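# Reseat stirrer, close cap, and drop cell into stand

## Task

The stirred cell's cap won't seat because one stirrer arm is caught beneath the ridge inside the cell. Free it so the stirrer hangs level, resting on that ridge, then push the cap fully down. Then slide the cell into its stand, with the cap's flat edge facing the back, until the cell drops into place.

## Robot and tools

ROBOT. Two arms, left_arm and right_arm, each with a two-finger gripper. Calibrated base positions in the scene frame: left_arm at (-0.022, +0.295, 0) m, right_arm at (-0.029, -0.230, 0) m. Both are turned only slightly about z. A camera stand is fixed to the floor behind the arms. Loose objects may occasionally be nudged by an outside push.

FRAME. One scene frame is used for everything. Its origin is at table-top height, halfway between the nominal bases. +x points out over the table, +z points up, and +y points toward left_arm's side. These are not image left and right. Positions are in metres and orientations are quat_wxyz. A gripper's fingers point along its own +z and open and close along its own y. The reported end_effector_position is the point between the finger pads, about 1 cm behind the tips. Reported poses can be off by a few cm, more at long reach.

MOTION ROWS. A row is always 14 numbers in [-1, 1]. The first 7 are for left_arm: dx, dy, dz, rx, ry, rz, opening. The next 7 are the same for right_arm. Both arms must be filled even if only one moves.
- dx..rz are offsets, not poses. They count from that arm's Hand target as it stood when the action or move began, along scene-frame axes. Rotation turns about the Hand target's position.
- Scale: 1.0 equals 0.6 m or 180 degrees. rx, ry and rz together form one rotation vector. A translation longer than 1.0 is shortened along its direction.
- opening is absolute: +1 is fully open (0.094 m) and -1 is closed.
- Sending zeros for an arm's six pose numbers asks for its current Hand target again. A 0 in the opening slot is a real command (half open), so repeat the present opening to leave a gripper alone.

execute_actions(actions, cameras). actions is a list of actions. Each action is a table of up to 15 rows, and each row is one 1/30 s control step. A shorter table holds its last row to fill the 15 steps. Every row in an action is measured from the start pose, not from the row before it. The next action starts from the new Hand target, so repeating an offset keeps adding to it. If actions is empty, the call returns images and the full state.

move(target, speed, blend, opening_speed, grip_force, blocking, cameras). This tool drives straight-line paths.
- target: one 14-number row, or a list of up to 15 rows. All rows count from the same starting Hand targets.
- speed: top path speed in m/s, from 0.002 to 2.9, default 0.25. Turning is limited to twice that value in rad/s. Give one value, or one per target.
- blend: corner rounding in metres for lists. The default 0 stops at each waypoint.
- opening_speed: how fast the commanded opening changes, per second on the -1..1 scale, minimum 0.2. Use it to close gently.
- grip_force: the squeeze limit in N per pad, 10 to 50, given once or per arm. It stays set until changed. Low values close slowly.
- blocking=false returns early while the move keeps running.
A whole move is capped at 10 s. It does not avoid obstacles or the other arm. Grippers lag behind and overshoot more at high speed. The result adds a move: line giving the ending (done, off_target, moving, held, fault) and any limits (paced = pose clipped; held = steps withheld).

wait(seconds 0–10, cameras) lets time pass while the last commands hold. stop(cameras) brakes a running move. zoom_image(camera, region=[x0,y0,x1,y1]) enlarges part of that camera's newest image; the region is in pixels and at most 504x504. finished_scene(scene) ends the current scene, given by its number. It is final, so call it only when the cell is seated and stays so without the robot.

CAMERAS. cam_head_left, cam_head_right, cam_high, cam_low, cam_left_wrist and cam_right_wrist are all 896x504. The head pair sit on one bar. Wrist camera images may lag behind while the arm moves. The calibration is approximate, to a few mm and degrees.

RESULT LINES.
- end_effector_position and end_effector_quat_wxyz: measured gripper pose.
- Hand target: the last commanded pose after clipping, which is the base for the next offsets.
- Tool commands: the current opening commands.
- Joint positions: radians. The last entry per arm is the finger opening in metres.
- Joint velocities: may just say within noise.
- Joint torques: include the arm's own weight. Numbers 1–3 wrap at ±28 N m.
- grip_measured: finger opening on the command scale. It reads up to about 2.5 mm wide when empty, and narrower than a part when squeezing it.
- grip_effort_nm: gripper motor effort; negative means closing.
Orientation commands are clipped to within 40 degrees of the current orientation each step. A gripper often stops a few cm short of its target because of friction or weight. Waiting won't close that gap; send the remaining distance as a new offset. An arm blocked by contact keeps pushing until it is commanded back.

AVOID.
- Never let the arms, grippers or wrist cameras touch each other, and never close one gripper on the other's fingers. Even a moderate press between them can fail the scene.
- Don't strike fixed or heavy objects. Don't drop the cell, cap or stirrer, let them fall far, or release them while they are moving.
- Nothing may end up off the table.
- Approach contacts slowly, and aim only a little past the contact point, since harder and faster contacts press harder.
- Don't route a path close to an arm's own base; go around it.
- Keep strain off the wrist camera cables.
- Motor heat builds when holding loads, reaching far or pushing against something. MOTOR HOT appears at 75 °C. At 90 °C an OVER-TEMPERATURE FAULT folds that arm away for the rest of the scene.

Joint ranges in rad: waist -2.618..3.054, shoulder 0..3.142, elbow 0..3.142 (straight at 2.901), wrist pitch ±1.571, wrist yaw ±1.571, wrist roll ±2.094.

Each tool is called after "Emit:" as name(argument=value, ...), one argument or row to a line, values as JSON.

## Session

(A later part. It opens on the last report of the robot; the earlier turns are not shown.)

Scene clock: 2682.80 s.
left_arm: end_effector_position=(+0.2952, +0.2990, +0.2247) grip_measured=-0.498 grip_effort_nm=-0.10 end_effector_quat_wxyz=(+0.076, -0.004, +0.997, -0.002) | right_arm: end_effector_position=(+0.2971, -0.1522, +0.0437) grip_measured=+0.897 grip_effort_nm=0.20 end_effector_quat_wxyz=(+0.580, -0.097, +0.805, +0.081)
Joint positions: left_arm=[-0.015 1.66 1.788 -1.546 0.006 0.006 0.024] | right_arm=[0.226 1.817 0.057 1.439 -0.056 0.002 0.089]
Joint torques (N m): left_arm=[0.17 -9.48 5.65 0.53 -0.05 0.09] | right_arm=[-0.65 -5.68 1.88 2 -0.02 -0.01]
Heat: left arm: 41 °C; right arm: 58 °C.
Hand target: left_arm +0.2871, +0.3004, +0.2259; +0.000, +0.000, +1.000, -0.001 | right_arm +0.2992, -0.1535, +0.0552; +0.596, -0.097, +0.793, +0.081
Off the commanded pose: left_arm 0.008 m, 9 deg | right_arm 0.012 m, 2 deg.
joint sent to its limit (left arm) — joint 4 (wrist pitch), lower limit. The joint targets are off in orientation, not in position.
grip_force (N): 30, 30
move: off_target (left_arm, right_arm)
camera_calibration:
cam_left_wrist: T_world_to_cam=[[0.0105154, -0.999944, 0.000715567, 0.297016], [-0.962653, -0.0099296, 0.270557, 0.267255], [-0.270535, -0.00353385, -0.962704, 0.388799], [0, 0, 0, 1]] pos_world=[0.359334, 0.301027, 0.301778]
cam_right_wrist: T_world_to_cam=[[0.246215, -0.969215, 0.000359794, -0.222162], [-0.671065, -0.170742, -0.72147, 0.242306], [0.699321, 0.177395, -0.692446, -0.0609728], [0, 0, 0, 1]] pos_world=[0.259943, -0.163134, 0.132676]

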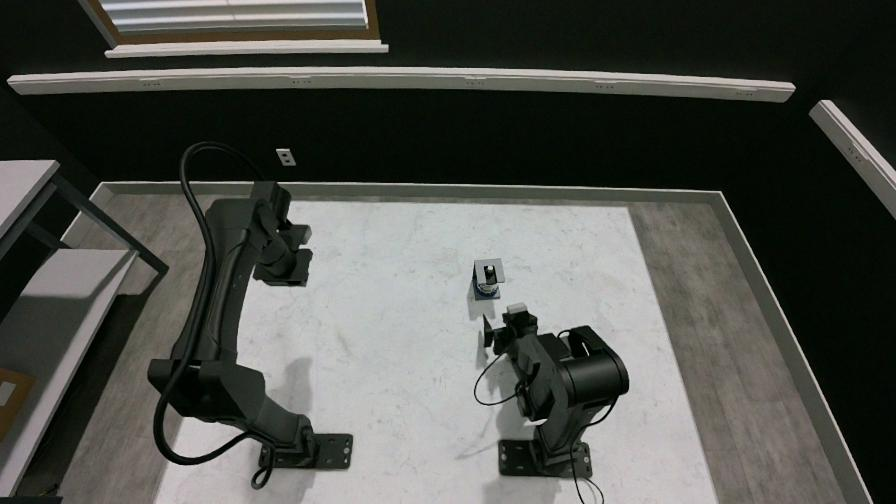

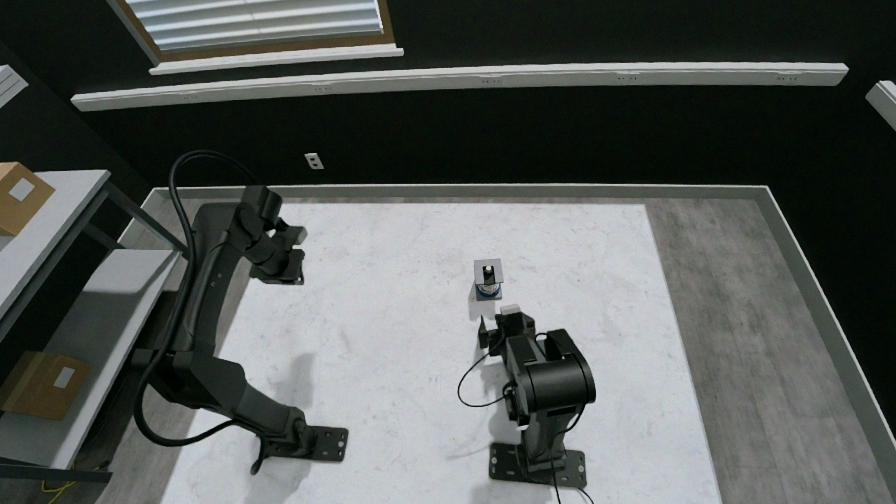

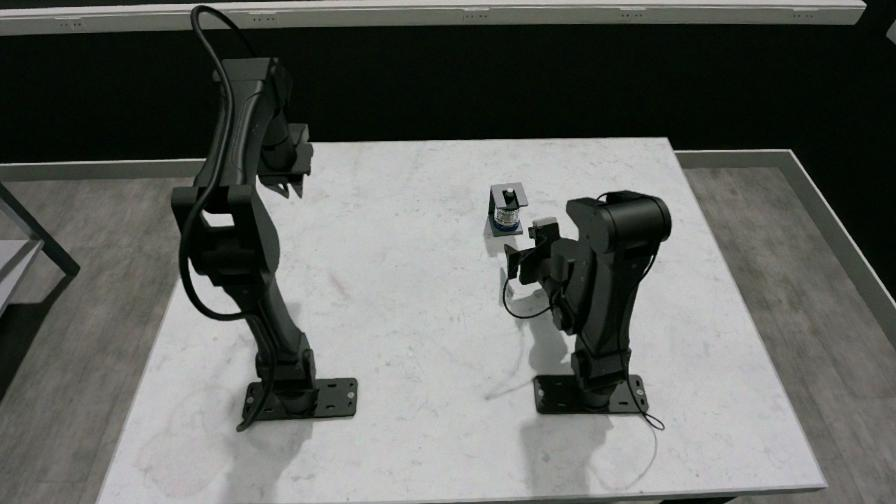

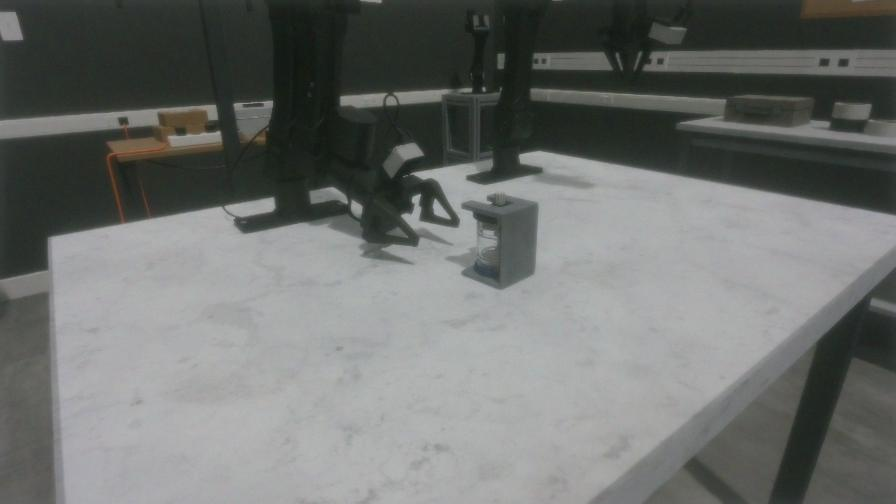

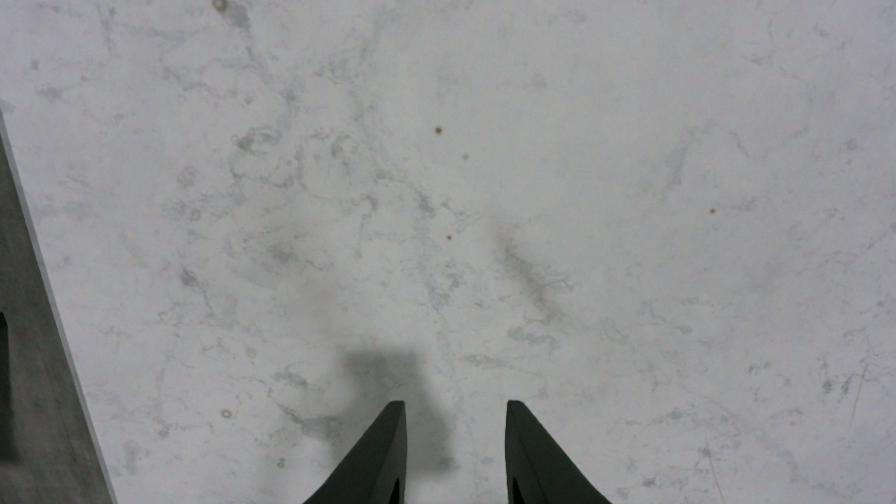

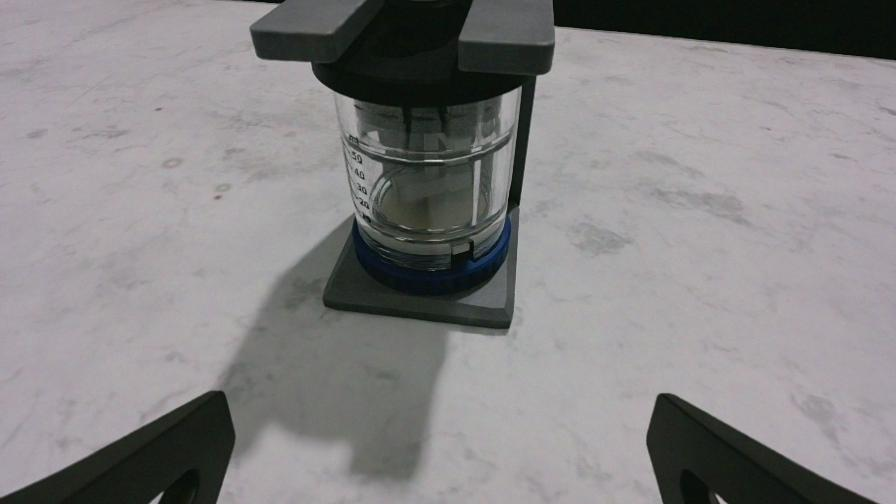

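Emit:
zoom_image(
  camera="cam_right_wrist",
  region=[310, 200, 540, 340],
)

Emit:
zoom_image(
  camera="cam_right_wrist",
  region=[240, 0, 570, 130],
)

Emit:
zoom_image(
  camera="cam_low",
  region=[465, 245, 515, 290],
)

Scaled by 2.191 from the camera's 896x504 image, which has a finer 1280x720 frame.

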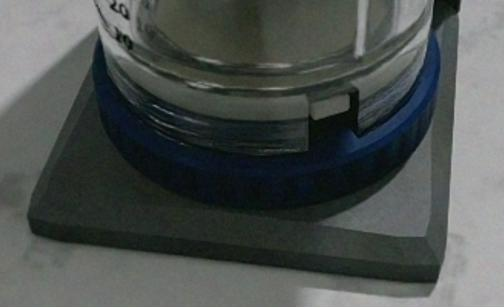

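Scaled by 1.527 from the camera's 896x504 image, which has a finer 1280x720 frame.

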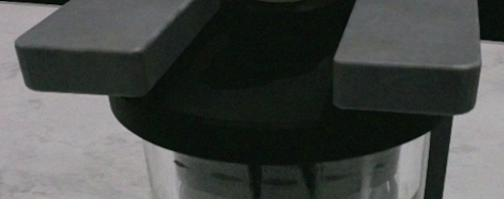

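Scaled by 10.080 from the camera's 896x504 image, which has a finer 1280x720 frame.

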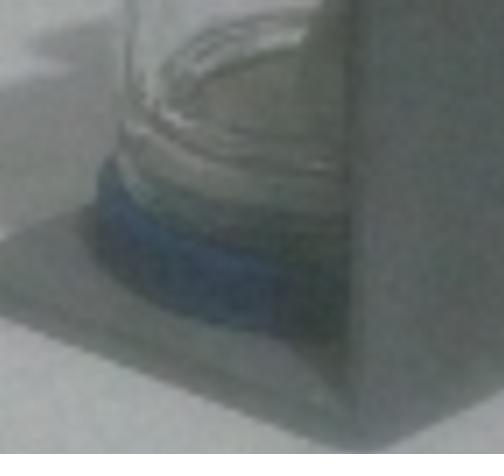

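Emit:
move(
  target=[0,0,0,0,0,0,-0.5,-0.05,0.032,-0.01,0,0,-0.056,0.9],
  speed=0.12,
  cameras=["cam_right_wrist"],
)

Emit:
zoom_image(
  camera="cam_right_wrist",
  region=[300, 0, 600, 300],
)

Scene clock: 2708.07 s.
left_arm: end_effector_position=(+0.2952, +0.2990, +0.2247) grip_measured=-0.498 grip_effort_nm=-0.10 end_effector_quat_wxyz=(+0.076, -0.004, +0.997, -0.002) | right_arm: end_effector_position=(+0.2708, -0.1337, +0.0454) grip_measured=+0.897 grip_effort_nm=0.20 end_effector_quat_wxyz=(+0.594, -0.032, +0.804, +0.025)
Joint positions: left_arm=[-0.015 1.66 1.788 -1.546 0.006 0.006 0.024] | right_arm=[0.587 1.831 0.01 1.487 0.456 0.154 0.089]
Joint torques (N m): left_arm=[0.24 -9.51 5.68 0.53 -0.06 0.11] | right_arm=[0.68 -3.4 1.13 1.96 0.23 0.09]
Heat: left arm: 41 °C; right arm: 57 °C.
Hand target: left_arm +0.2871, +0.3004, +0.2259; +0.000, +0.000, +1.000, -0.001 | right_arm +0.2693, -0.1344, +0.0492; +0.601, -0.026, +0.798, +0.028
Off the commanded pose: left_arm 0.008 m, 9 deg | right_arm 0.004 m, 1 deg.
joint sent to its limit (left arm) — joint 4 (wrist pitch), lower limit. The joint targets are off in orientation, not in position.
joint sent to its limit (right arm) — joint 3 (elbow), lower limit, where the elbow is as bent as it goes. The joint targets still meet the commanded pose.
grip_force (N): 30, 30
move: off_target (left_arm)
camera_calibration:
cam_right_wrist: T_world_to_cam=[[0.0774402, -0.996845, 0.0174042, -0.156552], [-0.673447, -0.0651732, -0.736357, 0.244476], [0.735168, 0.0453028, -0.67637, -0.0728562], [0, 0, 0, 1]] pos_world=[0.230326, -0.136824, 0.133468]
Images, in order (width x height): cam_right_wrist 896x504.

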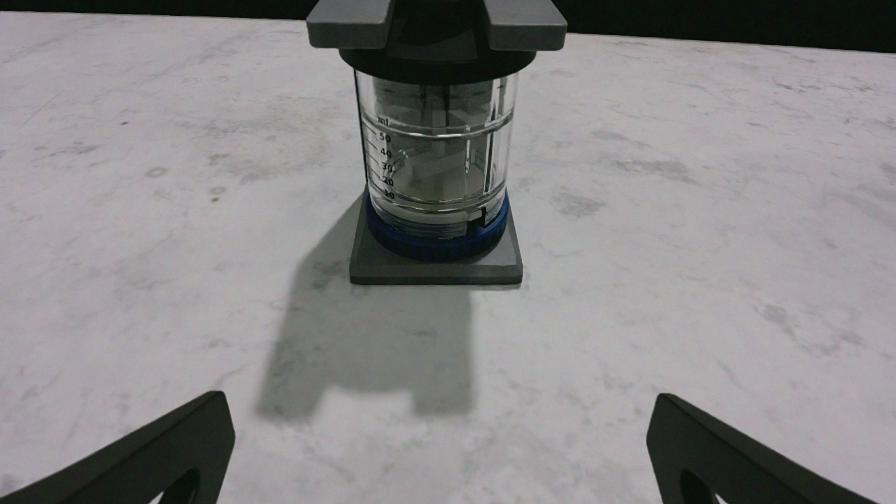

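Scaled by 1.680 from the camera's 896x504 image, which has a finer 1280x720 frame.

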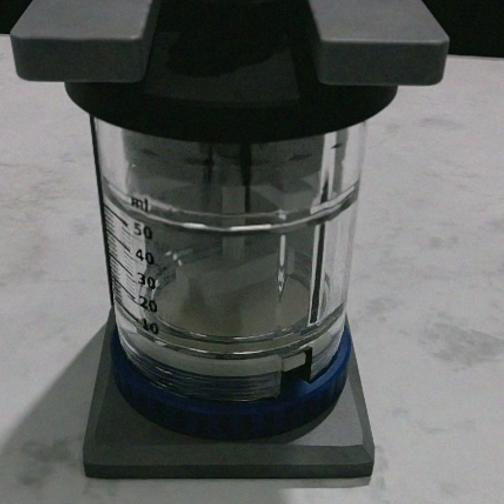

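Emit:
move(
  target=[0,0,0,0,0,0,-0.5,0.12,0.012,0.01,0,0,0,0.9],
  speed=0.1,
  cameras=["cam_right_wrist","cam_low"],
)

Scene clock: 2747.03 s.
left_arm: end_effector_position=(+0.2952, +0.2990, +0.2247) grip_measured=-0.498 grip_effort_nm=-0.10 end_effector_quat_wxyz=(+0.076, -0.004, +0.997, -0.002) | right_arm: end_effector_position=(+0.3368, -0.1282, +0.0529) grip_measured=+0.897 grip_effort_nm=0.20 end_effector_quat_wxyz=(+0.598, -0.025, +0.801, +0.026)
Joint positions: left_arm=[-0.015 1.66 1.788 -1.546 0.006 0.006 0.024] | right_arm=[0.45 1.853 0.249 1.298 0.333 0.116 0.089]
Joint torques (N m): left_arm=[0.21 -9.52 5.68 0.53 -0.06 0.12] | right_arm=[-0.5 -4.62 4.19 1.71 -0.04 -0.01]
Heat: left arm: 41 °C; right arm: 57 °C.
Hand target: left_arm +0.2871, +0.3004, +0.2259; +0.000, +0.000, +1.000, -0.001 | right_arm +0.3413, -0.1272, +0.0551; +0.601, -0.026, +0.798, +0.028
Off the commanded pose: left_arm 0.008 m, 9 deg | right_arm 0.005 m, 1 deg.
joint sent to its limit (left arm) — joint 4 (wrist pitch), lower limit. The joint targets are off in orientation, not in position.
grip_force (N): 30, 30
move: off_target (left_arm)
camera_calibration:
cam_right_wrist: T_world_to_cam=[[0.0673339, -0.997705, 0.00718954, -0.152431], [-0.667053, -0.050375, -0.743305, 0.294914], [0.741961, 0.0452538, -0.668914, -0.119197], [0, 0, 0, 1]] pos_world=[0.295427, -0.131831, 0.140575]
Images, in order (width x height): cam_low 896x504, cam_right_wrist 896x504.

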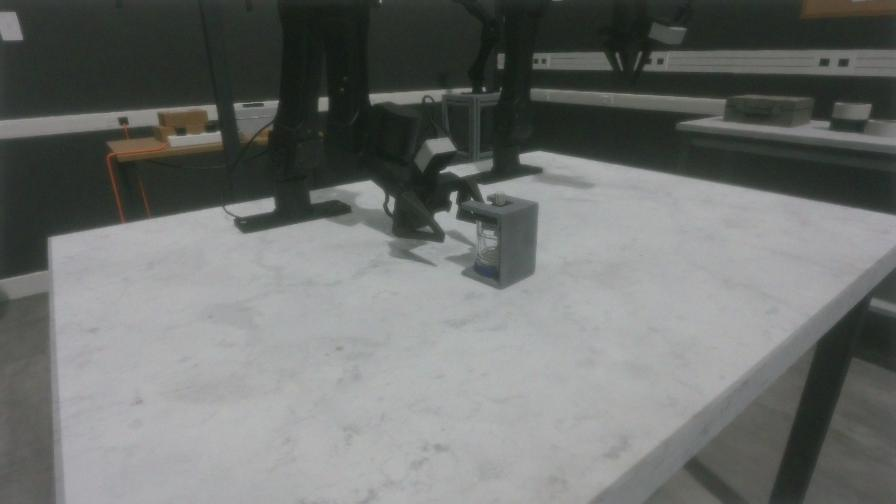

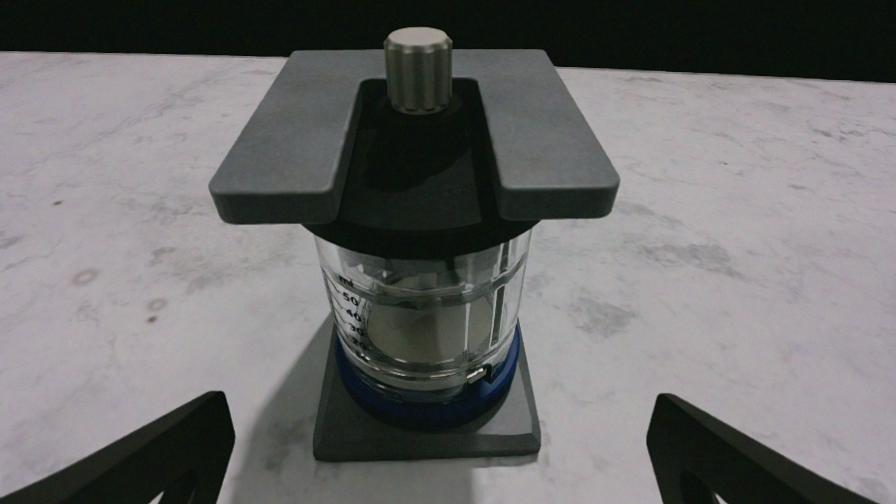

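Emit:
zoom_image(
  camera="cam_right_wrist",
  region=[300, 300, 560, 480],
)

Emit:
zoom_image(
  camera="cam_right_wrist",
  region=[280, 20, 560, 240],
)

Scaled by 1.938 from the camera's 896x504 image, which has a finer 1280x720 frame.

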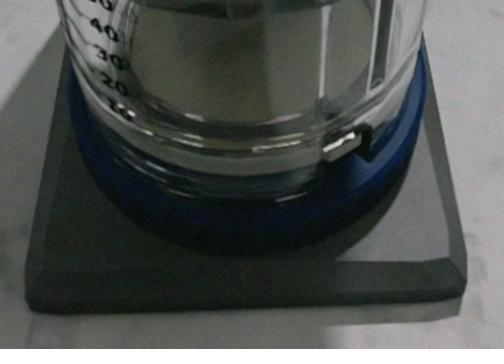

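Scaled by 1.800 from the camera's 896x504 image, which has a finer 1280x720 frame.

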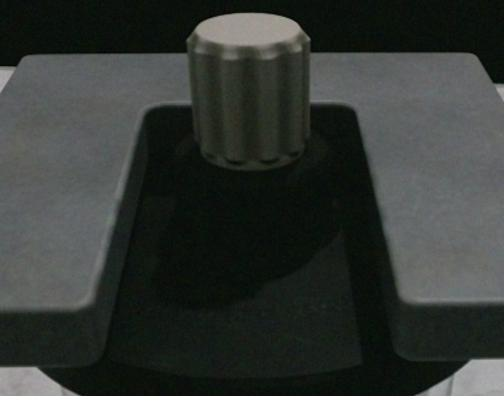

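Emit:
move(
  target=[0,0,0,0,0,0,-0.5,0.078,0.010,-0.014,0,0,0,0.9],
  speed=0.08,
)

Emit:
move(
  target=[0,0,0,0,0,0,-0.5,0,0,0,0,0,0,0.0],
  opening_speed=0.3,
  speed=0.03,
  cameras=["cam_right_wrist","cam_low"],
)

Scene clock: 2763.83 s.
left_arm: end_effector_position=(+0.2952, +0.2990, +0.2247) grip_measured=-0.498 grip_effort_nm=-0.10 end_effector_quat_wxyz=(+0.076, -0.004, +0.997, -0.002) | right_arm: end_effector_position=(+0.3829, -0.1217, +0.0445) grip_measured=+0.897 grip_effort_nm=0.20 end_effector_quat_wxyz=(+0.597, -0.025, +0.801, +0.027)
Joint positions: left_arm=[-0.015 1.66 1.788 -1.546 0.006 0.006 0.024] | right_arm=[0.399 1.981 0.431 1.249 0.285 0.1 0.089]
Joint torques (N m): left_arm=[0.16 -9.44 5.71 0.54 -0.05 0.1] | right_arm=[-0.57 -5.9 4.66 1.73 0 -0.02]
Heat: left arm: 41 °C; right arm: 57 °C.
Hand target: left_arm +0.2871, +0.3004, +0.2259; +0.000, +0.000, +1.000, -0.001 | right_arm +0.3881, -0.1211, +0.0469; +0.601, -0.026, +0.798, +0.028
Off the commanded pose: left_arm 0.008 m, 9 deg | right_arm 0.006 m, 1 deg.
joint sent to its limit (left arm) — joint 4 (wrist pitch), lower limit. The joint targets are off in orientation, not in position.
grip_force (N): 30, 30
move: off_target (left_arm)

Scene clock: 2767.03 s.
left_arm: end_effector_position=(+0.2952, +0.2990, +0.2247) grip_measured=-0.498 grip_effort_nm=-0.10 end_effector_quat_wxyz=(+0.076, -0.004, +0.997, -0.002) | right_arm: end_effector_position=(+0.3828, -0.1214, +0.0443) grip_measured=+0.189 grip_effort_nm=-0.62 end_effector_quat_wxyz=(+0.597, -0.026, +0.802, +0.027)
Joint positions: left_arm=[-0.015 1.66 1.788 -1.546 0.006 0.006 0.024] | right_arm=[0.399 1.981 0.431 1.248 0.283 0.1 0.056]
Joint torques (N m): left_arm=[0.18 -9.46 5.74 0.52 -0.05 0.1] | right_arm=[-0.57 -5.83 4.7 1.75 -0.03 -0.01]
Heat: left arm: 41 °C; right arm: 57 °C.
Hand target: left_arm +0.2871, +0.3004, +0.2259; +0.000, +0.000, +1.000, -0.001 | right_arm +0.3881, -0.1211, +0.0468; +0.601, -0.026, +0.798, +0.028
Off the commanded pose: left_arm 0.008 m, 9 deg | right_arm 0.006 m, 1 deg.
joint sent to its limit (left arm) — joint 4 (wrist pitch), lower limit. The joint targets are off in orientation, not in position.
grip_force (N): 30, 30
move: off_target (left_arm)
camera_calibration:
cam_right_wrist: T_world_to_cam=[[0.0696088, -0.997548, 0.00720003, -0.149455], [-0.668398, -0.0519962, -0.741984, 0.319839], [0.740539, 0.0468361, -0.670379, -0.158592], [0, 0, 0, 1]] pos_world=[0.341627, -0.12503, 0.132075]
Images, in order (width x height): cam_low 896x504, cam_right_wrist 896x504.

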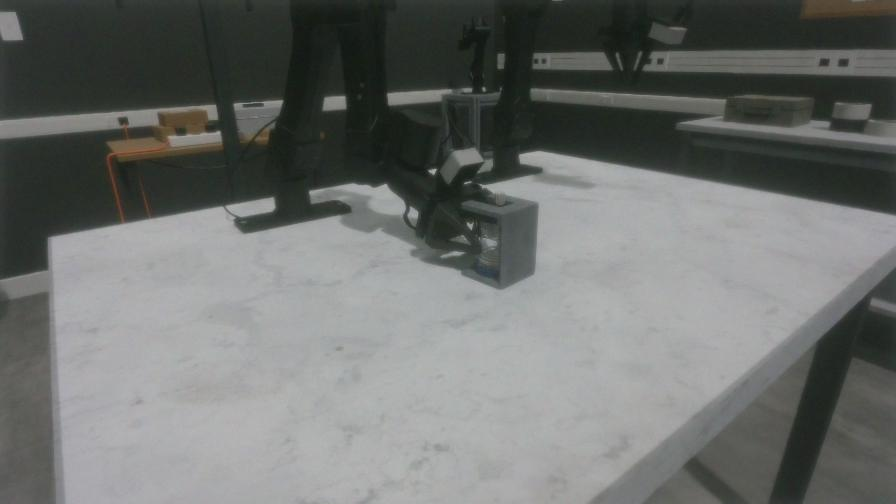

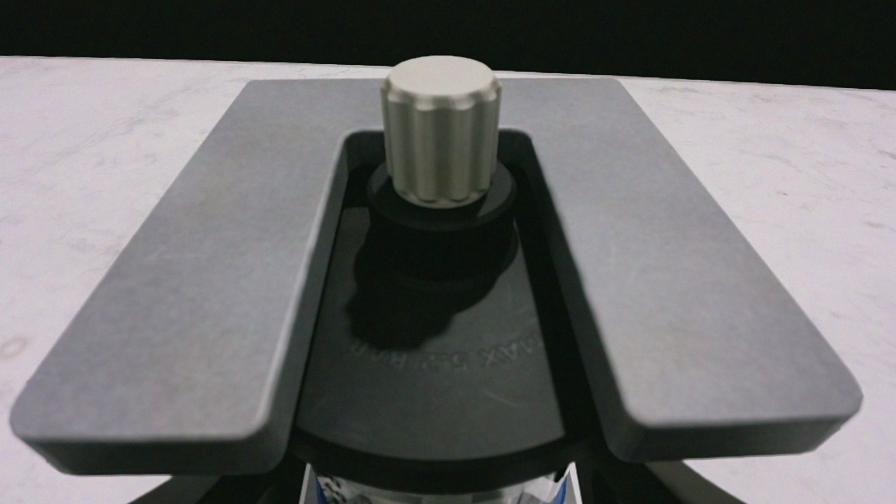

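Emit:
move(
  target=[0,0,0,0,0,0,-0.5,-0.022,-0.002,0,0,0,0,0.0],
  speed=0.03,
  cameras=["cam_right_wrist","cam_low"],
)

Emit:
zoom_image(
  camera="cam_low",
  region=[440, 180, 550, 295],
)

Scene clock: 2773.33 s.
left_arm: end_effector_position=(+0.2952, +0.2990, +0.2247) grip_measured=-0.498 grip_effort_nm=-0.10 end_effector_quat_wxyz=(+0.076, -0.004, +0.997, -0.002) | right_arm: end_effector_position=(+0.3776, -0.1234, +0.0439) grip_measured=+0.189 grip_effort_nm=-0.62 end_effector_quat_wxyz=(+0.599, -0.026, +0.800, +0.028)
Joint positions: left_arm=[-0.015 1.66 1.788 -1.546 0.006 0.006 0.024] | right_arm=[0.399 1.981 0.407 1.277 0.283 0.1 0.056]
Joint torques (N m): left_arm=[0.2 -9.51 5.67 0.53 -0.05 0.1] | right_arm=[0.57 -7.27 2.32 1.75 0.06 0.04]
Heat: left arm: 41 °C; right arm: 57 °C.
Hand target: left_arm +0.2871, +0.3004, +0.2259; +0.000, +0.000, +1.000, -0.001 | right_arm +0.3749, -0.1223, +0.0468; +0.601, -0.026, +0.798, +0.028
Off the commanded pose: left_arm 0.008 m, 9 deg | right_arm 0.004 m, 0 deg.
joint sent to its limit (left arm) — joint 4 (wrist pitch), lower limit. The joint targets are off in orientation, not in position.
grip_force (N): 30, 30
move: off_target (left_arm)
camera_calibration:
cam_right_wrist: T_world_to_cam=[[0.0695487, -0.997562, 0.00579743, -0.151047], [-0.665232, -0.0507082, -0.744913, 0.314954], [0.743391, 0.0479511, -0.667136, -0.15591], [0, 0, 0, 1]] pos_world=[0.335924, -0.127231, 0.131476]
Images, in order (width x height): cam_low 896x504, cam_right_wrist 896x504.

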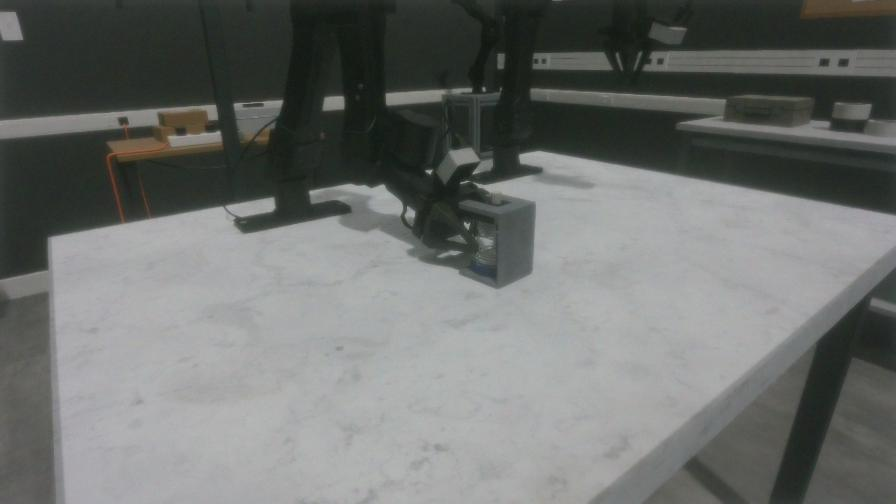

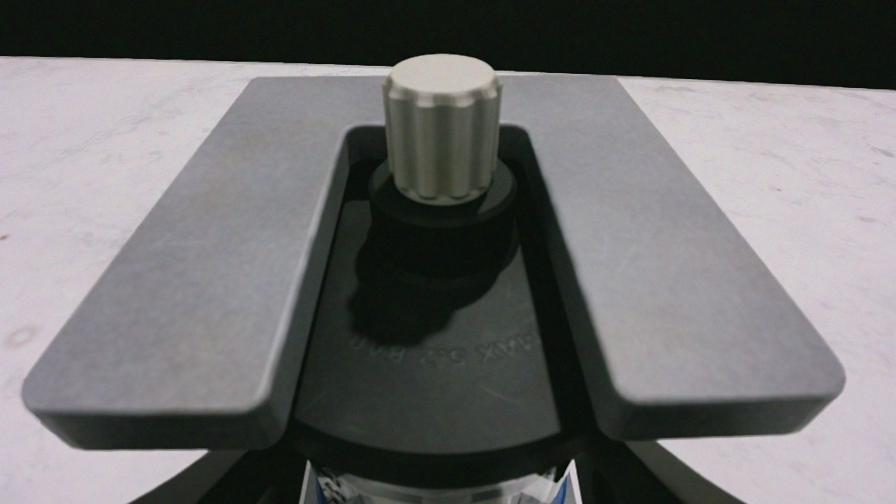

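Scaled by 4.383 from the camera's 896x504 image, which has a finer 1280x720 frame.

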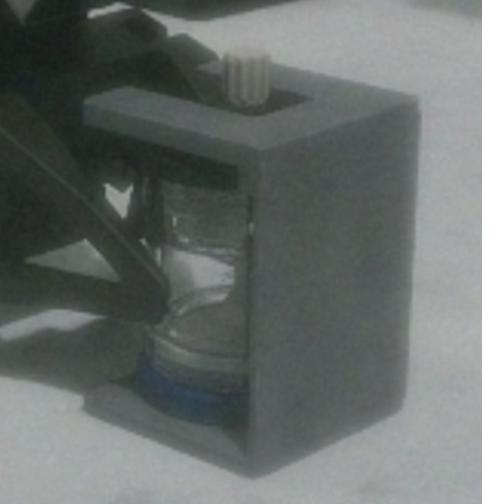

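Emit:
move(
  target=[0,0,0,0,0,0,-0.5,-0.012,-0.001,0.003,0,0,0,0.0],
  speed=0.03,
  cameras=["cam_right_wrist","cam_low"],
)

Emit:
zoom_image(
  camera="cam_low",
  region=[440, 180, 550, 295],
)

Scene clock: 2780.50 s.
left_arm: end_effector_position=(+0.2952, +0.2990, +0.2247) grip_measured=-0.498 grip_effort_nm=-0.10 end_effector_quat_wxyz=(+0.076, -0.004, +0.997, -0.002) | right_arm: end_effector_position=(+0.3705, -0.1231, +0.0435) grip_measured=+0.189 grip_effort_nm=-0.62 end_effector_quat_wxyz=(+0.598, -0.028, +0.801, +0.029)
Joint positions: left_arm=[-0.015 1.66 1.788 -1.546 0.006 0.006 0.024] | right_arm=[0.406 1.972 0.379 1.293 0.284 0.1 0.056]
Joint torques (N m): left_arm=[0.18 -9.43 5.72 0.53 -0.06 0.11] | right_arm=[0.76 -7.83 2.06 1.68 0.15 0.01]
Heat: left arm: 41 °C; right arm: 57 °C.
Hand target: left_arm +0.2871, +0.3004, +0.2259; +0.000, +0.000, +1.000, -0.001 | right_arm +0.3677, -0.1229, +0.0486; +0.601, -0.026, +0.798, +0.028
Off the commanded pose: left_arm 0.008 m, 9 deg | right_arm 0.006 m, 1 deg.
joint sent to its limit (left arm) — joint 4 (wrist pitch), lower limit. The joint targets are off in orientation, not in position.
grip_force (N): 30, 30
move: off_target (left_arm)
camera_calibration:
cam_right_wrist: T_world_to_cam=[[0.0757336, -0.997106, 0.0066733, -0.152555], [-0.665846, -0.0555528, -0.744018, 0.309537], [0.742235, 0.0519038, -0.668126, -0.150038], [0, 0, 0, 1]] pos_world=[0.329021, -0.127131, 0.131075]
Images, in order (width x height): cam_low 896x504, cam_right_wrist 896x504.

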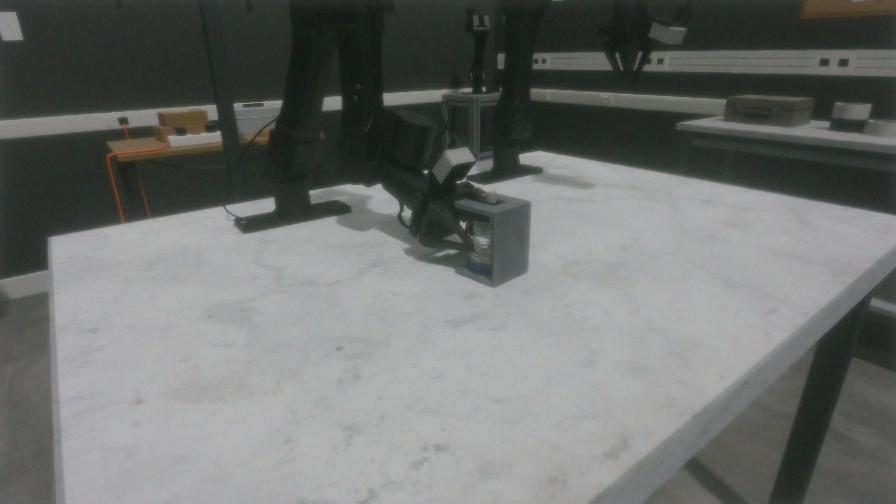

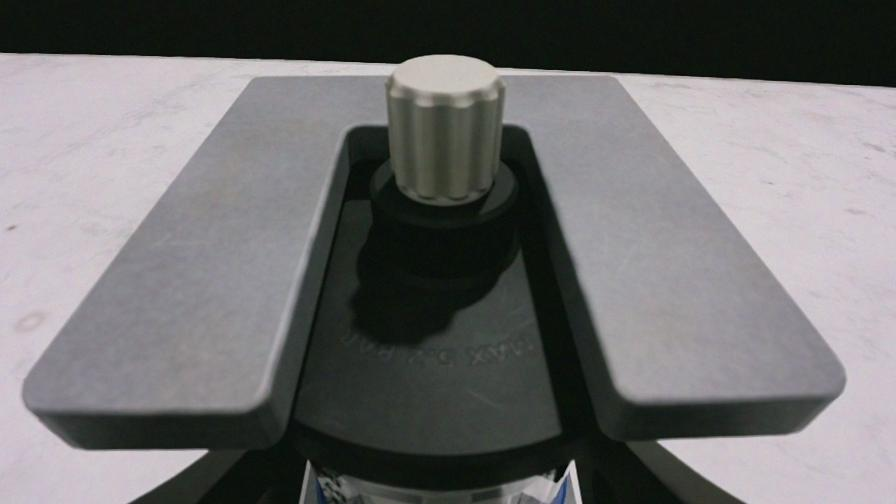

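Scaled by 4.383 from the camera's 896x504 image, which has a finer 1280x720 frame.

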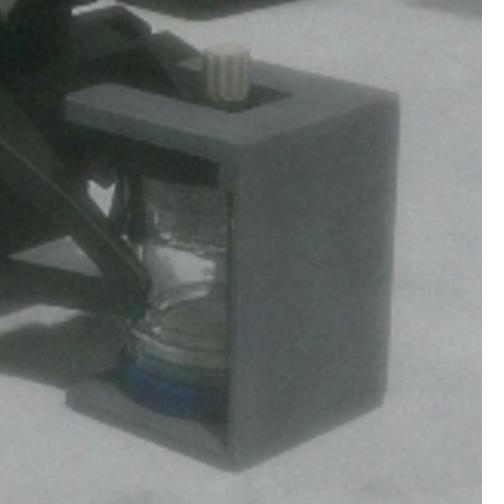

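Emit:
move(
  target=[0,0,0,0,0,0,-0.5,0.004,0,-0.003,0,0,0,0.0],
  speed=0.03,
)

Emit:
move(
  target=[0,0,0,0,0,0,-0.5,0,0,0,0,0,0,0.9],
  opening_speed=0.3,
  speed=0.03,
)

Emit:
move(
  target=[0,0,0,0,0,0,-0.5,-0.085,-0.006,0.005,0,0,0,0.9],
  speed=0.1,
  cameras=["cam_right_wrist","cam_low"],
)

Emit:
zoom_image(
  camera="cam_low",
  region=[440, 180, 550, 295],
)

Emit:
zoom_image(
  camera="cam_right_wrist",
  region=[270, 20, 620, 370],
)

Scene clock: 2790.50 s.
left_arm: end_effector_position=(+0.2952, +0.2990, +0.2247) grip_measured=-0.498 grip_effort_nm=-0.10 end_effector_quat_wxyz=(+0.076, -0.004, +0.997, -0.002) | right_arm: end_effector_position=(+0.3705, -0.1231, +0.0435) grip_measured=+0.189 grip_effort_nm=-0.62 end_effector_quat_wxyz=(+0.598, -0.028, +0.801, +0.029)
Joint positions: left_arm=[-0.015 1.66 1.788 -1.546 0.006 0.006 0.024] | right_arm=[0.406 1.972 0.379 1.293 0.284 0.1 0.056]
Joint torques (N m): left_arm=[0.18 -9.5 5.65 0.56 -0.06 0.11] | right_arm=[0.49 -6.9 2.91 1.69 0.11 0.01]
Heat: left arm: 41 °C; right arm: 57 °C.
Hand target: left_arm +0.2871, +0.3004, +0.2259; +0.000, +0.000, +1.000, -0.001 | right_arm +0.3701, -0.1229, +0.0467; +0.601, -0.026, +0.798, +0.028
Off the commanded pose: left_arm 0.008 m, 9 deg | right_arm 0.003 m, 1 deg.
joint sent to its limit (left arm) — joint 4 (wrist pitch), lower limit. The joint targets are off in orientation, not in position.
grip_force (N): 30, 30
move: off_target (left_arm)

Scene clock: 2793.70 s.
left_arm: end_effector_position=(+0.2952, +0.2990, +0.2247) grip_measured=-0.498 grip_effort_nm=-0.10 end_effector_quat_wxyz=(+0.076, -0.004, +0.997, -0.002) | right_arm: end_effector_position=(+0.3703, -0.1232, +0.0428) grip_measured=+0.897 grip_effort_nm=0.20 end_effector_quat_wxyz=(+0.597, -0.029, +0.801, +0.029)
Joint positions: left_arm=[-0.015 1.66 1.788 -1.546 0.006 0.006 0.024] | right_arm=[0.406 1.972 0.379 1.29 0.284 0.1 0.089]
Joint torques (N m): left_arm=[0.17 -9.47 5.74 0.55 -0.06 0.11] | right_arm=[0.57 -6.89 2.85 1.72 0.11 0.02]
Heat: left arm: 41 °C; right arm: 57 °C.
Hand target: left_arm +0.2871, +0.3004, +0.2259; +0.000, +0.000, +1.000, -0.001 | right_arm +0.3701, -0.1229, +0.0467; +0.601, -0.026, +0.798, +0.028
Off the commanded pose: left_arm 0.008 m, 9 deg | right_arm 0.004 m, 1 deg.
joint sent to its limit (left arm) — joint 4 (wrist pitch), lower limit. The joint targets are off in orientation, not in position.
grip_force (N): 30, 30
move: off_target (left_arm)

Scene clock: 2794.83 s.
left_arm: end_effector_position=(+0.2952, +0.2990, +0.2247) grip_measured=-0.498 grip_effort_nm=-0.10 end_effector_quat_wxyz=(+0.076, -0.004, +0.997, -0.002) | right_arm: end_effector_position=(+0.3182, -0.1273, +0.0385) grip_measured=+0.897 grip_effort_nm=0.20 end_effector_quat_wxyz=(+0.587, -0.035, +0.809, +0.023)
Joint positions: left_arm=[-0.015 1.66 1.788 -1.546 0.006 0.006 0.024] | right_arm=[0.485 1.898 0.19 1.371 0.357 0.119 0.089]
Joint torques (N m): left_arm=[0.18 -9.5 5.71 0.53 -0.06 0.12] | right_arm=[0.57 -6.78 2.09 1.89 0.2 0.09]
Heat: left arm: 41 °C; right arm: 57 °C.
Hand target: left_arm +0.2871, +0.3004, +0.2259; +0.000, +0.000, +1.000, -0.001 | right_arm +0.3191, -0.1265, +0.0499; +0.601, -0.026, +0.798, +0.028
Off the commanded pose: left_arm 0.008 m, 9 deg | right_arm 0.011 m, 2 deg.
joint sent to its limit (left arm) — joint 4 (wrist pitch), lower limit. The joint targets are off in orientation, not in position.
grip_force (N): 30, 30
move: off_target (left_arm, right_arm)
camera_calibration:
cam_right_wrist: T_world_to_cam=[[0.0793869, -0.996587, 0.0226319, -0.154417], [-0.685185, -0.071043, -0.724896, 0.274289], [0.72403, 0.0420402, -0.688486, -0.109025], [0, 0, 0, 1]] pos_world=[0.279135, -0.12982, 0.127264]
Images, in order (width x height): cam_low 896x504, cam_right_wrist 896x504.

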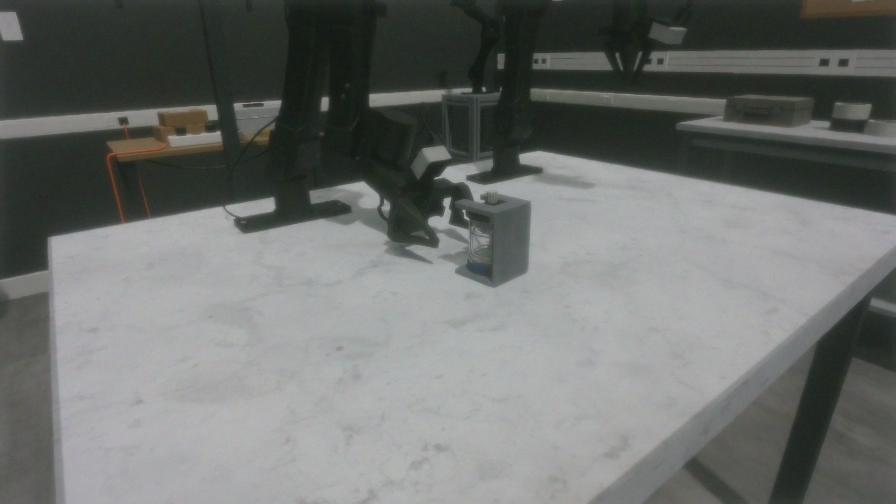

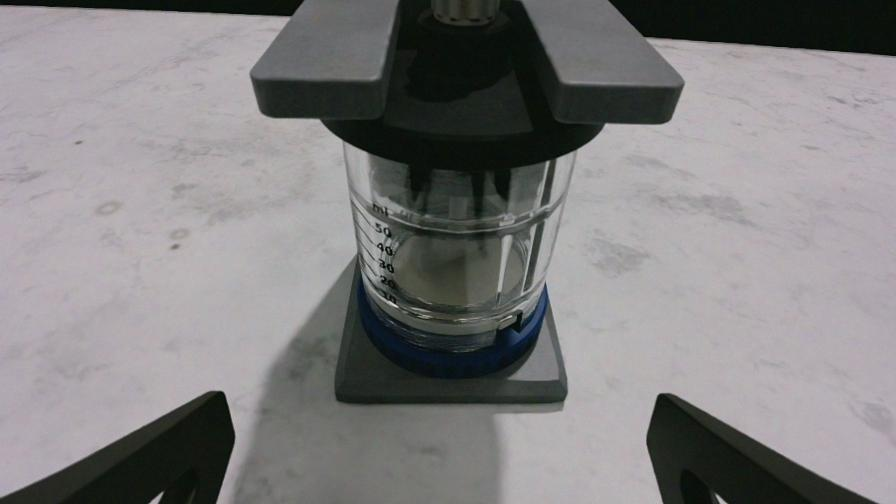

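Scaled by 4.383 from the camera's 896x504 image, which has a finer 1280x720 frame.

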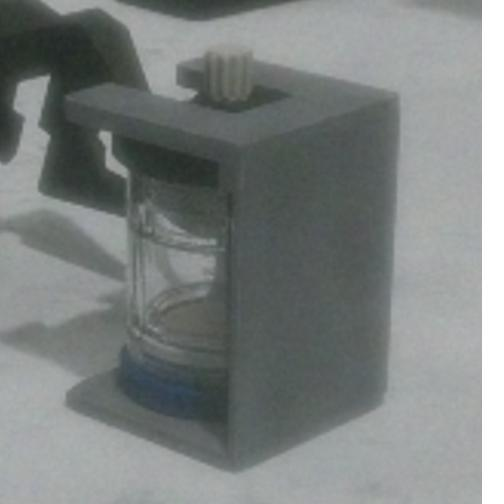

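Scaled by 1.440 from the camera's 896x504 image, which has a finer 1280x720 frame.

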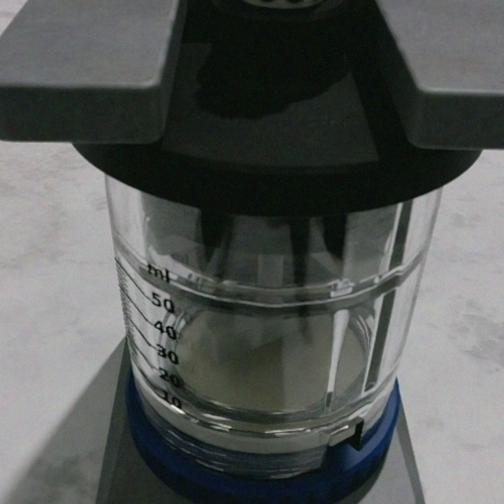

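Emit:
move(
  target=[0,0,0,0,0,0,-0.5,0.083,0.006,-0.005,0,0,0,0.9],
  speed=0.08,
)

Emit:
move(
  target=[0,0,0,0,0,0,-0.5,0,0,0,0,0,0,0.0],
  opening_speed=0.3,
  speed=0.03,
  cameras=["cam_right_wrist"],
)

Emit:
move(
  target=[0,0,0,0,0,0,-0.5,0,0,0.007,0,0,0,0.0],
  speed=0.03,
  cameras=["cam_right_wrist","cam_low"],
)

Emit:
zoom_image(
  camera="cam_low",
  region=[440, 180, 550, 295],
)

Scene clock: 2817.63 s.
left_arm: end_effector_position=(+0.2952, +0.2990, +0.2247) grip_measured=-0.498 grip_effort_nm=-0.10 end_effector_quat_wxyz=(+0.076, -0.004, +0.997, -0.002) | right_arm: end_effector_position=(+0.3642, -0.1238, +0.0450) grip_measured=+0.897 grip_effort_nm=0.20 end_effector_quat_wxyz=(+0.598, -0.025, +0.801, +0.027)
Joint positions: left_arm=[-0.015 1.66 1.788 -1.546 0.006 0.006 0.024] | right_arm=[0.419 1.953 0.357 1.294 0.305 0.106 0.089]
Joint torques (N m): left_arm=[0.16 -9.48 5.72 0.53 -0.05 0.1] | right_arm=[-0.47 -5.37 4.36 1.73 -0.07 -0.02]
Heat: left arm: 41 °C; right arm: 56 °C.
Hand target: left_arm +0.2871, +0.3004, +0.2259; +0.000, +0.000, +1.000, -0.001 | right_arm +0.3689, -0.1229, +0.0468; +0.601, -0.026, +0.798, +0.028
Off the commanded pose: left_arm 0.008 m, 9 deg | right_arm 0.005 m, 1 deg.
joint sent to its limit (left arm) — joint 4 (wrist pitch), lower limit. The joint targets are off in orientation, not in position.
grip_force (N): 30, 30
move: off_target (left_arm)

Scene clock: 2820.83 s.
left_arm: end_effector_position=(+0.2952, +0.2990, +0.2247) grip_measured=-0.498 grip_effort_nm=-0.10 end_effector_quat_wxyz=(+0.076, -0.004, +0.997, -0.002) | right_arm: end_effector_position=(+0.3642, -0.1235, +0.0449) grip_measured=+0.130 grip_effort_nm=-0.62 end_effector_quat_wxyz=(+0.598, -0.026, +0.801, +0.027)
Joint positions: left_arm=[-0.015 1.66 1.788 -1.546 0.006 0.006 0.024] | right_arm=[0.419 1.953 0.357 1.293 0.303 0.106 0.053]
Joint torques (N m): left_arm=[0.18 -9.43 5.7 0.54 -0.05 0.1] | right_arm=[-0.44 -5.48 4.41 1.74 0.01 -0.01]
Heat: left arm: 41 °C; right arm: 56 °C.
Hand target: left_arm +0.2871, +0.3004, +0.2259; +0.000, +0.000, +1.000, -0.001 | right_arm +0.3689, -0.1229, +0.0468; +0.601, -0.026, +0.798, +0.028
Off the commanded pose: left_arm 0.008 m, 9 deg | right_arm 0.005 m, 1 deg.
joint sent to its limit (left arm) — joint 4 (wrist pitch), lower limit. The joint targets are off in orientation, not in position.
grip_force (N): 30, 30
move: off_target (left_arm)
camera_calibration:
cam_right_wrist: T_world_to_cam=[[0.0687054, -0.997614, 0.00677702, -0.150006], [-0.667065, -0.0509896, -0.743253, 0.307395], [0.741825, 0.0465447, -0.668976, -0.144869], [0, 0, 0, 1]] pos_world=[0.322826, -0.127231, 0.132575]
Images, in order (width x height): cam_right_wrist 896x504.

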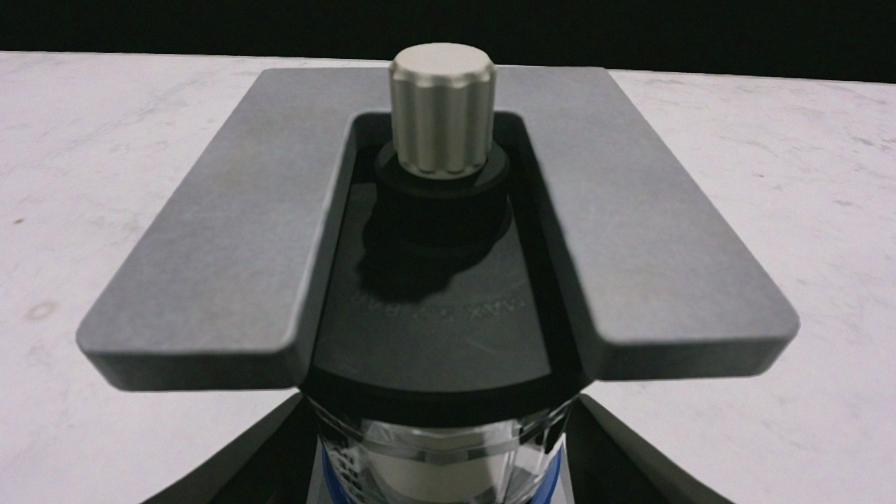

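Scene clock: 2821.53 s.
left_arm: end_effector_position=(+0.2952, +0.2990, +0.2247) grip_measured=-0.498 grip_effort_nm=-0.10 end_effector_quat_wxyz=(+0.076, -0.004, +0.997, -0.002) | right_arm: end_effector_position=(+0.3640, -0.1236, +0.0443) grip_measured=+0.130 grip_effort_nm=-0.62 end_effector_quat_wxyz=(+0.597, -0.026, +0.802, +0.027)
Joint positions: left_arm=[-0.015 1.66 1.788 -1.546 0.006 0.006 0.024] | right_arm=[0.419 1.953 0.357 1.291 0.303 0.106 0.053]
Joint torques (N m): left_arm=[0.21 -9.46 5.74 0.53 -0.05 0.1] | right_arm=[-0.5 -7.51 4.23 1.51 -0.02 -0.02]
Heat: left arm: 41 °C; right arm: 56 °C.
Hand target: left_arm +0.2871, +0.3004, +0.2259; +0.000, +0.000, +1.000, -0.001 | right_arm +0.3689, -0.1229, +0.0510; +0.601, -0.026, +0.798, +0.028
Off the commanded pose: left_arm 0.008 m, 9 deg | right_arm 0.008 m, 1 deg.
joint sent to its limit (left arm) — joint 4 (wrist pitch), lower limit. The joint targets are off in orientation, not in position.
grip_force (N): 30, 30
move: off_target (left_arm)
camera_calibration:
cam_right_wrist: T_world_to_cam=[[0.068672, -0.997611, 0.00748119, -0.150084], [-0.668624, -0.0515886, -0.741809, 0.30726], [0.740423, 0.0459394, -0.670569, -0.144619], [0, 0, 0, 1]] pos_world=[0.322827, -0.12723, 0.132074]
Images, in order (width x height): cam_low 896x504, cam_right_wrist 896x504.

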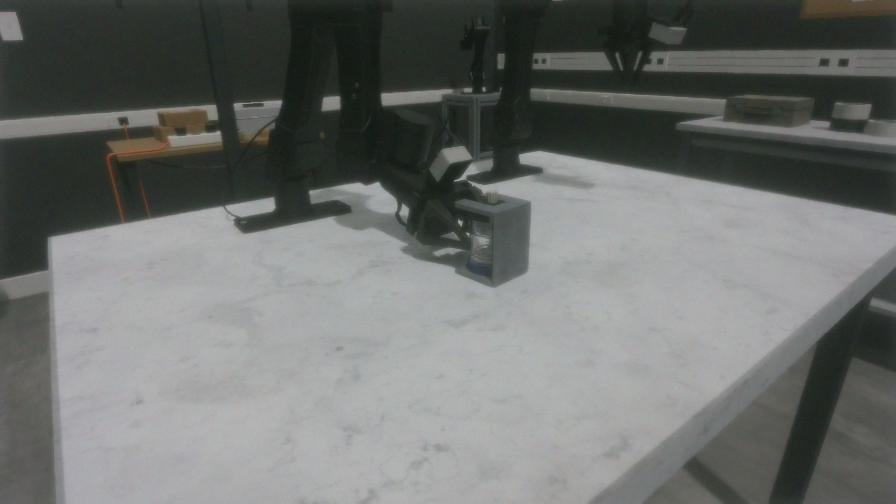

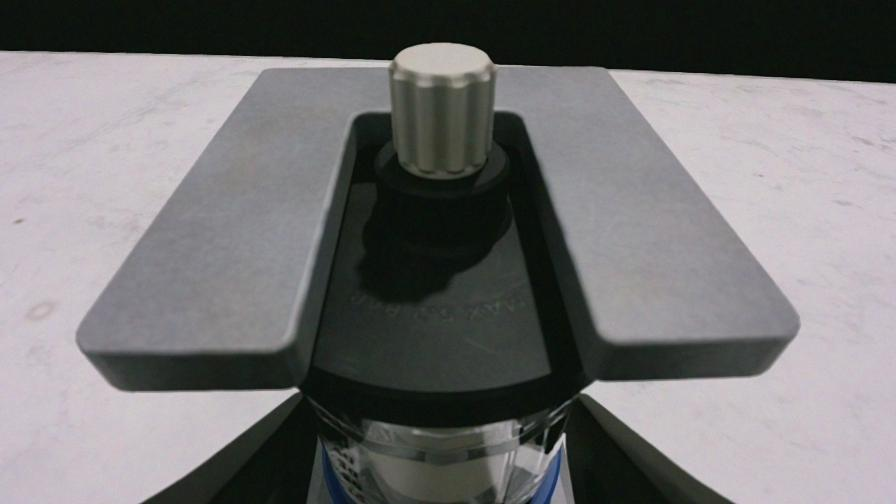

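Scaled by 4.383 from the camera's 896x504 image, which has a finer 1280x720 frame.

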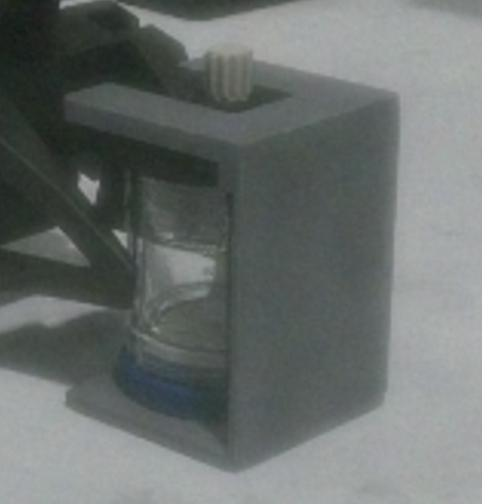

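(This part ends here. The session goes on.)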